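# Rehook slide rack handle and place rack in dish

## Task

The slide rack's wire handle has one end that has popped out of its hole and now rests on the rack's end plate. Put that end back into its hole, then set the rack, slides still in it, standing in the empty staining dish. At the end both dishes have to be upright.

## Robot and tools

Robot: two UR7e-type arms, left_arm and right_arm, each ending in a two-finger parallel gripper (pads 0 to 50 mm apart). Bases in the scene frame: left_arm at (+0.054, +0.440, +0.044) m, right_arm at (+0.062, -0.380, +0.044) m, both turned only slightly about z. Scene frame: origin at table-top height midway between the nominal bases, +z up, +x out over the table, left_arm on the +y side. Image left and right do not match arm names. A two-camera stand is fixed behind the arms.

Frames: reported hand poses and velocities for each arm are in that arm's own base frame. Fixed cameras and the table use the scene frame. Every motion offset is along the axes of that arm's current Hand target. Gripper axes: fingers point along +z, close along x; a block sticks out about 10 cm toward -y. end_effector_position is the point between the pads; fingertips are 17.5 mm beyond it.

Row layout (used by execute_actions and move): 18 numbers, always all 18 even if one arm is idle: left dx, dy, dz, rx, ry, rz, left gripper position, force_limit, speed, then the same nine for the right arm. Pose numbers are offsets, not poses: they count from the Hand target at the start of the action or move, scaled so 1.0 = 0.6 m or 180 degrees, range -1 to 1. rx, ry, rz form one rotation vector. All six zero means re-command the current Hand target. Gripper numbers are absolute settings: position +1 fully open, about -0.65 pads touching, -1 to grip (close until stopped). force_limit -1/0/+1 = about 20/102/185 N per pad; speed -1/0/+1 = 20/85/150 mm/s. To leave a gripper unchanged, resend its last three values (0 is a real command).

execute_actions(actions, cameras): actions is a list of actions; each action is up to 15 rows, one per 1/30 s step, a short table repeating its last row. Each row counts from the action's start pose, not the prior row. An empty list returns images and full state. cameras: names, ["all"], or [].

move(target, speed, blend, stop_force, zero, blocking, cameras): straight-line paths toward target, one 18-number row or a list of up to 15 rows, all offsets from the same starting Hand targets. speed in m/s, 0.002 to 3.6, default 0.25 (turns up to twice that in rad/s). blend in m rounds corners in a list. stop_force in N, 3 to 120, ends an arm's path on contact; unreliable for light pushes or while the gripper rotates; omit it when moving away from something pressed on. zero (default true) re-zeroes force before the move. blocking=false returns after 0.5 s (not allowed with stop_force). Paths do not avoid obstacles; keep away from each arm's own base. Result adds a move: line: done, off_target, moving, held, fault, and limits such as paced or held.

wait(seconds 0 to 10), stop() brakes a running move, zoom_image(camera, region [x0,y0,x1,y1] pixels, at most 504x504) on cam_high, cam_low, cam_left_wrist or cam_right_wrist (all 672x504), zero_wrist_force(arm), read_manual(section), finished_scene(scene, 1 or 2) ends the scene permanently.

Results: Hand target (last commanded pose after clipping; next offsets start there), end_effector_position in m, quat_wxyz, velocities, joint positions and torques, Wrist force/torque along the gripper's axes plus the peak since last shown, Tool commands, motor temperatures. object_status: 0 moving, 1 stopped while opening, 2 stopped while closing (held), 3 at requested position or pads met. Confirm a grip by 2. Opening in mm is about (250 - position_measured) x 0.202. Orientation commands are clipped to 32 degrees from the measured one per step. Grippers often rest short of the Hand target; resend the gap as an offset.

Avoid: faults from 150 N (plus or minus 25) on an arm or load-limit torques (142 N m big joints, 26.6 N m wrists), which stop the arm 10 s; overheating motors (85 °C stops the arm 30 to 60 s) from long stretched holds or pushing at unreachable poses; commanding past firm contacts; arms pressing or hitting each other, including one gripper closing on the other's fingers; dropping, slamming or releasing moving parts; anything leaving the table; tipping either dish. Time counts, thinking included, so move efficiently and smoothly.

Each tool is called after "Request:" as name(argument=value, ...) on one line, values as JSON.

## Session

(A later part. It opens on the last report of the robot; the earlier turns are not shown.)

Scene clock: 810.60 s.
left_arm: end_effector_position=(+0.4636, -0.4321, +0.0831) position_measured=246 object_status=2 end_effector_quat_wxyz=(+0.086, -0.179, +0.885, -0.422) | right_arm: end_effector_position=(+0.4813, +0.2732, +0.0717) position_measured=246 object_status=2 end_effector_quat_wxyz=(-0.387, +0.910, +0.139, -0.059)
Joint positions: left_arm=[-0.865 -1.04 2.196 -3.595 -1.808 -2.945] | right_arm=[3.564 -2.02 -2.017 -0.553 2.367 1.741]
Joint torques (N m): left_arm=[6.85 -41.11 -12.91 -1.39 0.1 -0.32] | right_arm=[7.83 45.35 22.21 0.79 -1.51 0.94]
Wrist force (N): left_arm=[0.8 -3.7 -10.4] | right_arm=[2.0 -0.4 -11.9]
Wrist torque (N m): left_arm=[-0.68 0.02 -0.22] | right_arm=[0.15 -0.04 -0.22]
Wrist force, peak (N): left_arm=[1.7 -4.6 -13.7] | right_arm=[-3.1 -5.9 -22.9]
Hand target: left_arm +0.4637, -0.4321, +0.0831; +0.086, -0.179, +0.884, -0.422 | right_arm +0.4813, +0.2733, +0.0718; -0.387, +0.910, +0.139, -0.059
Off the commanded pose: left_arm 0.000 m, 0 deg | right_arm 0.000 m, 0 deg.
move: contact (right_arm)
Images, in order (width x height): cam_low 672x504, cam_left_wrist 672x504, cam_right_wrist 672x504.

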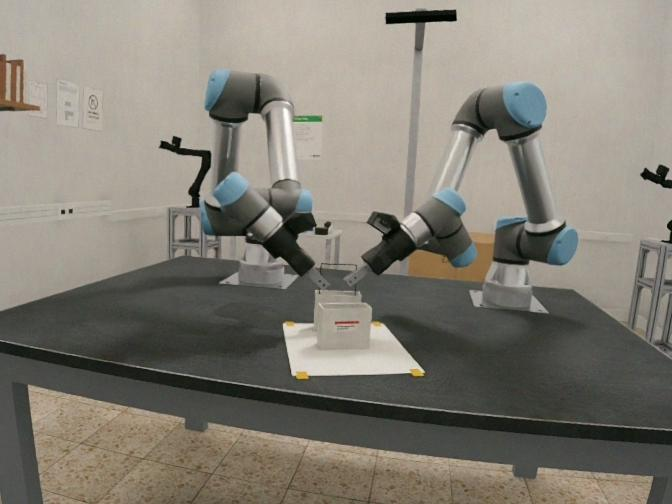

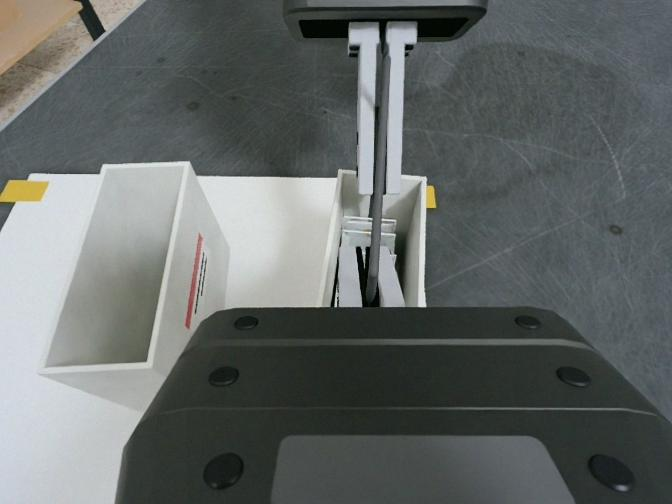

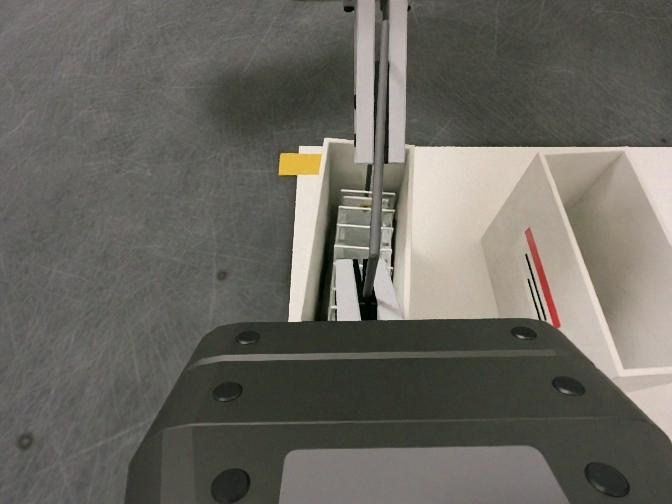

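Request:
move(target=[0,0,0,0,0,0,1,0.3,-1,0,0,0,0,0,0,1,0.3,-1], speed=0.02, cameras=["cam_low","cam_right_wrist","cam_left_wrist","cam_high"])

Request:
zoom_image(camera="cam_low", region=[290, 220, 390, 320])

Scene clock: 821.33 s.
left_arm: end_effector_position=(+0.4637, -0.4321, +0.0831) position_measured=3 object_status=0 end_effector_quat_wxyz=(+0.086, -0.179, +0.884, -0.422) | right_arm: end_effector_position=(+0.4813, +0.2733, +0.0718) position_measured=3 object_status=0 end_effector_quat_wxyz=(-0.387, +0.910, +0.139, -0.059)
Joint positions: left_arm=[-0.865 -1.04 2.196 -3.595 -1.808 -2.945] | right_arm=[3.564 -2.02 -2.017 -0.553 2.367 1.741]
Joint torques (N m): left_arm=[7.3 -40.85 -20.25 -3.31 0.44 -1.57] | right_arm=[-7.44 43.85 25.19 2.16 -0.07 0.89]
Wrist force (N): left_arm=[0.7 -2.8 -0.9] | right_arm=[0.8 0.4 -0.3]
Wrist torque (N m): left_arm=[-0.78 0.05 -0.28] | right_arm=[0.09 -0.04 -0.22]
Wrist force, peak (N): left_arm=[0.7 -3.9 -10.5] | right_arm=[0.9 0.0 -12.2]
Hand target: left_arm +0.4637, -0.4321, +0.0831; +0.086, -0.179, +0.884, -0.422 | right_arm +0.4813, +0.2733, +0.0718; -0.387, +0.910, +0.139, -0.059
Off the commanded pose: left_arm 0.000 m, 0 deg | right_arm 0.000 m, 0 deg.
move: done

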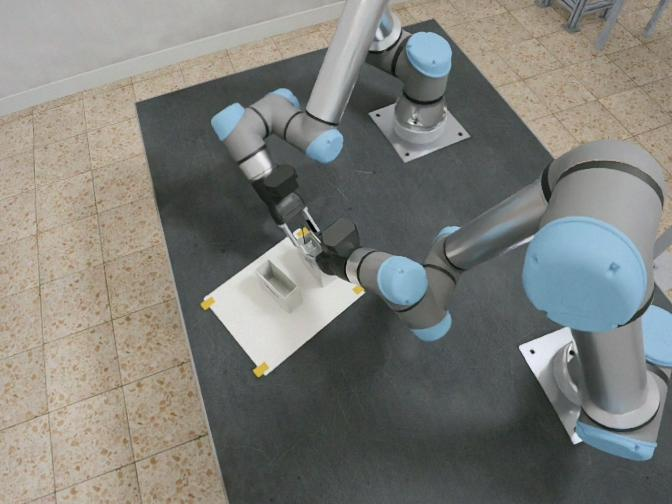

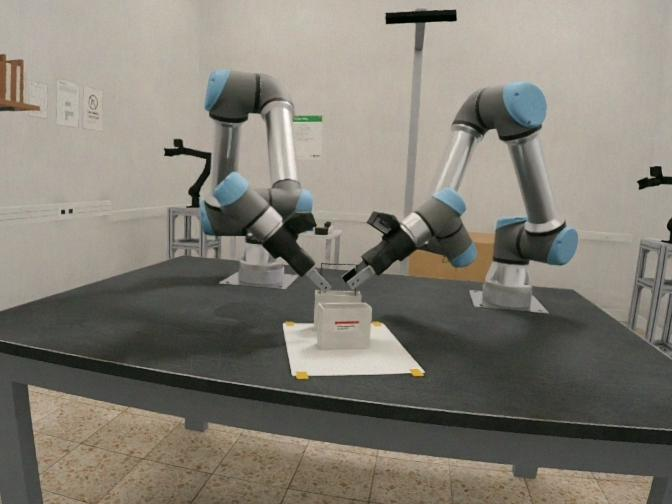

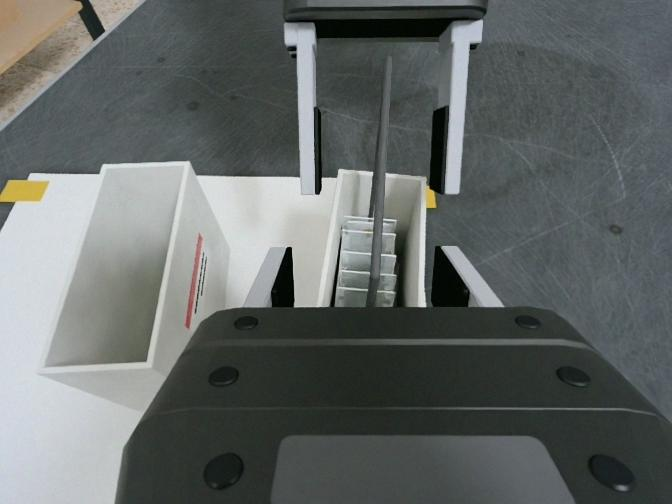

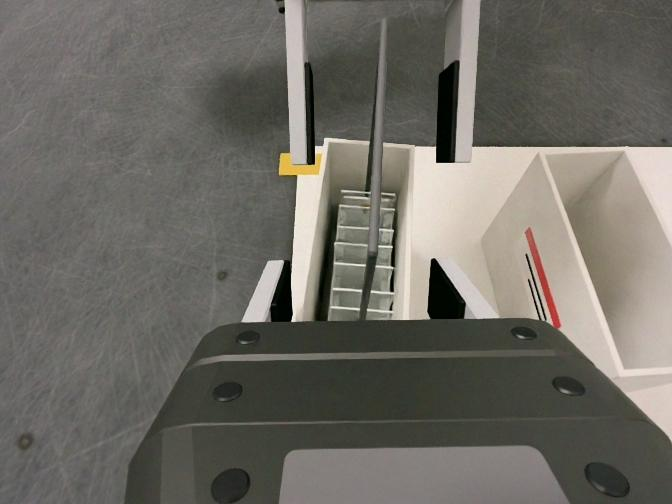

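Scaled by 5.040 from the camera's 672x504 image, which has a finer 960x720 frame.

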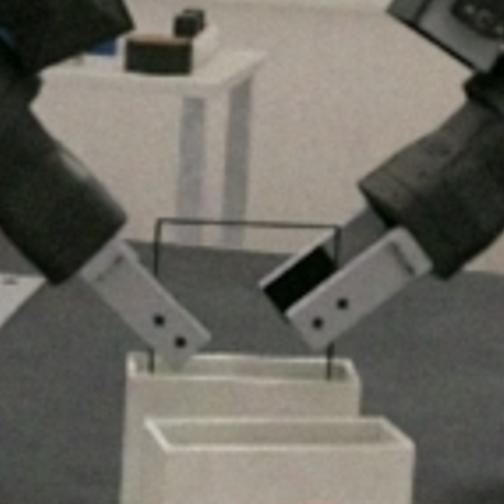

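Handle stands by itself. Retreat.

Request:
move(target=[0,0,-0.17,0,0,0,1,0.3,-1,0,0,-0.17,0,0,0,1,0.3,-1], speed=0.12, cameras=["cam_low","cam_right_wrist"])

Request:
zoom_image(camera="cam_low", region=[290, 220, 390, 320])

Request:
zoom_image(camera="cam_right_wrist", region=[250, 100, 450, 300])

Scene clock: 826.20 s.
left_arm: end_effector_position=(+0.4328, -0.3590, +0.1472) position_measured=3 object_status=3 end_effector_quat_wxyz=(+0.086, -0.179, +0.884, -0.422) | right_arm: end_effector_position=(+0.5033, +0.2032, +0.1426) position_measured=3 object_status=3 end_effector_quat_wxyz=(-0.387, +0.910, +0.139, -0.059)
Joint positions: left_arm=[-0.799 -1.313 2.355 -3.469 -1.857 -2.901] | right_arm=[3.427 -1.893 -1.912 -0.926 2.375 1.544]
Joint torques (N m): left_arm=[-11.14 -21.84 -22.41 -4.73 1.08 -2.72] | right_arm=[0.96 28.39 7.9 2.56 -0.84 0.88]
Wrist force (N): left_arm=[0.5 -3.1 -1.0] | right_arm=[0.4 0.7 -0.4]
Wrist torque (N m): left_arm=[-0.79 0.08 -0.35] | right_arm=[0.10 0.03 -0.23]
Wrist force, peak (N): left_arm=[0.6 -2.9 -2.4] | right_arm=[0.9 0.2 -2.3]
Hand target: left_arm +0.4328, -0.3590, +0.1473; +0.086, -0.179, +0.884, -0.422 | right_arm +0.5032, +0.2031, +0.1425; -0.387, +0.910, +0.139, -0.059
Off the commanded pose: left_arm 0.000 m, 0 deg | right_arm 0.000 m, 0 deg.
move: done
Images, in order (width x height): cam_low 672x504, cam_right_wrist 672x504.

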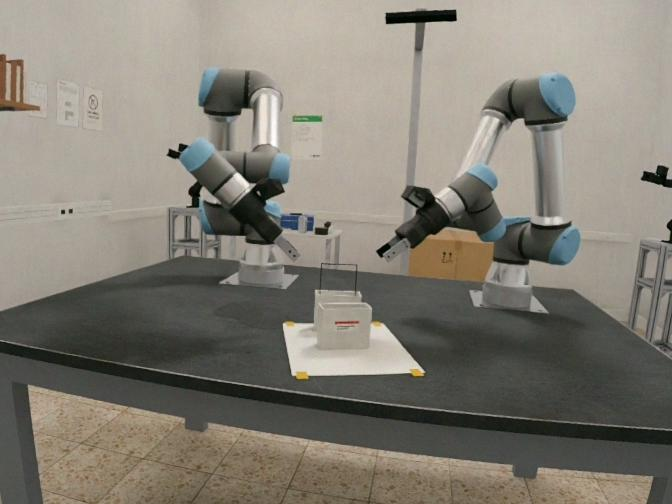

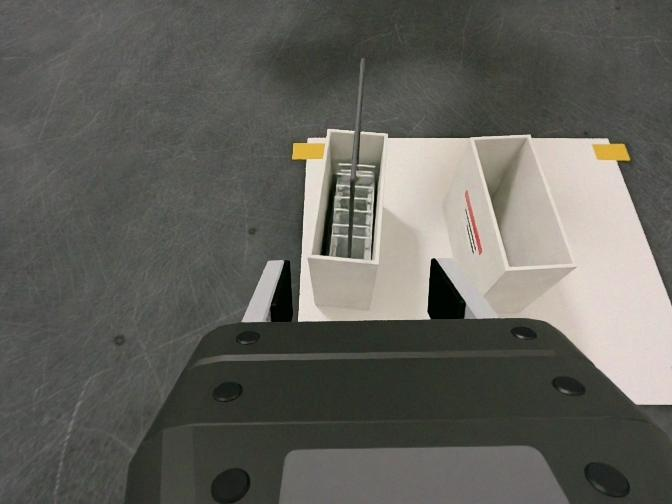

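Scaled by 5.040 from the camera's 672x504 image, which has a finer 960x720 frame.

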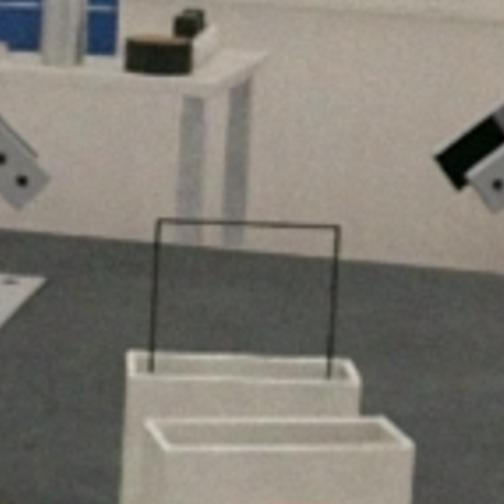

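Scaled by 2.520 from the camera's 672x504 image, which has a finer 960x720 frame.

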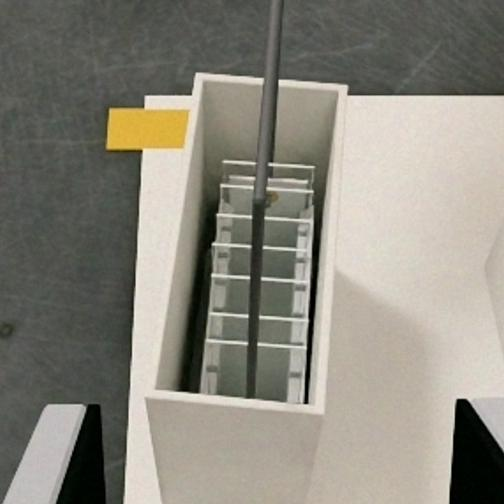

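Request:
finished_scene(scene=1)

The scene is finished: the task was done.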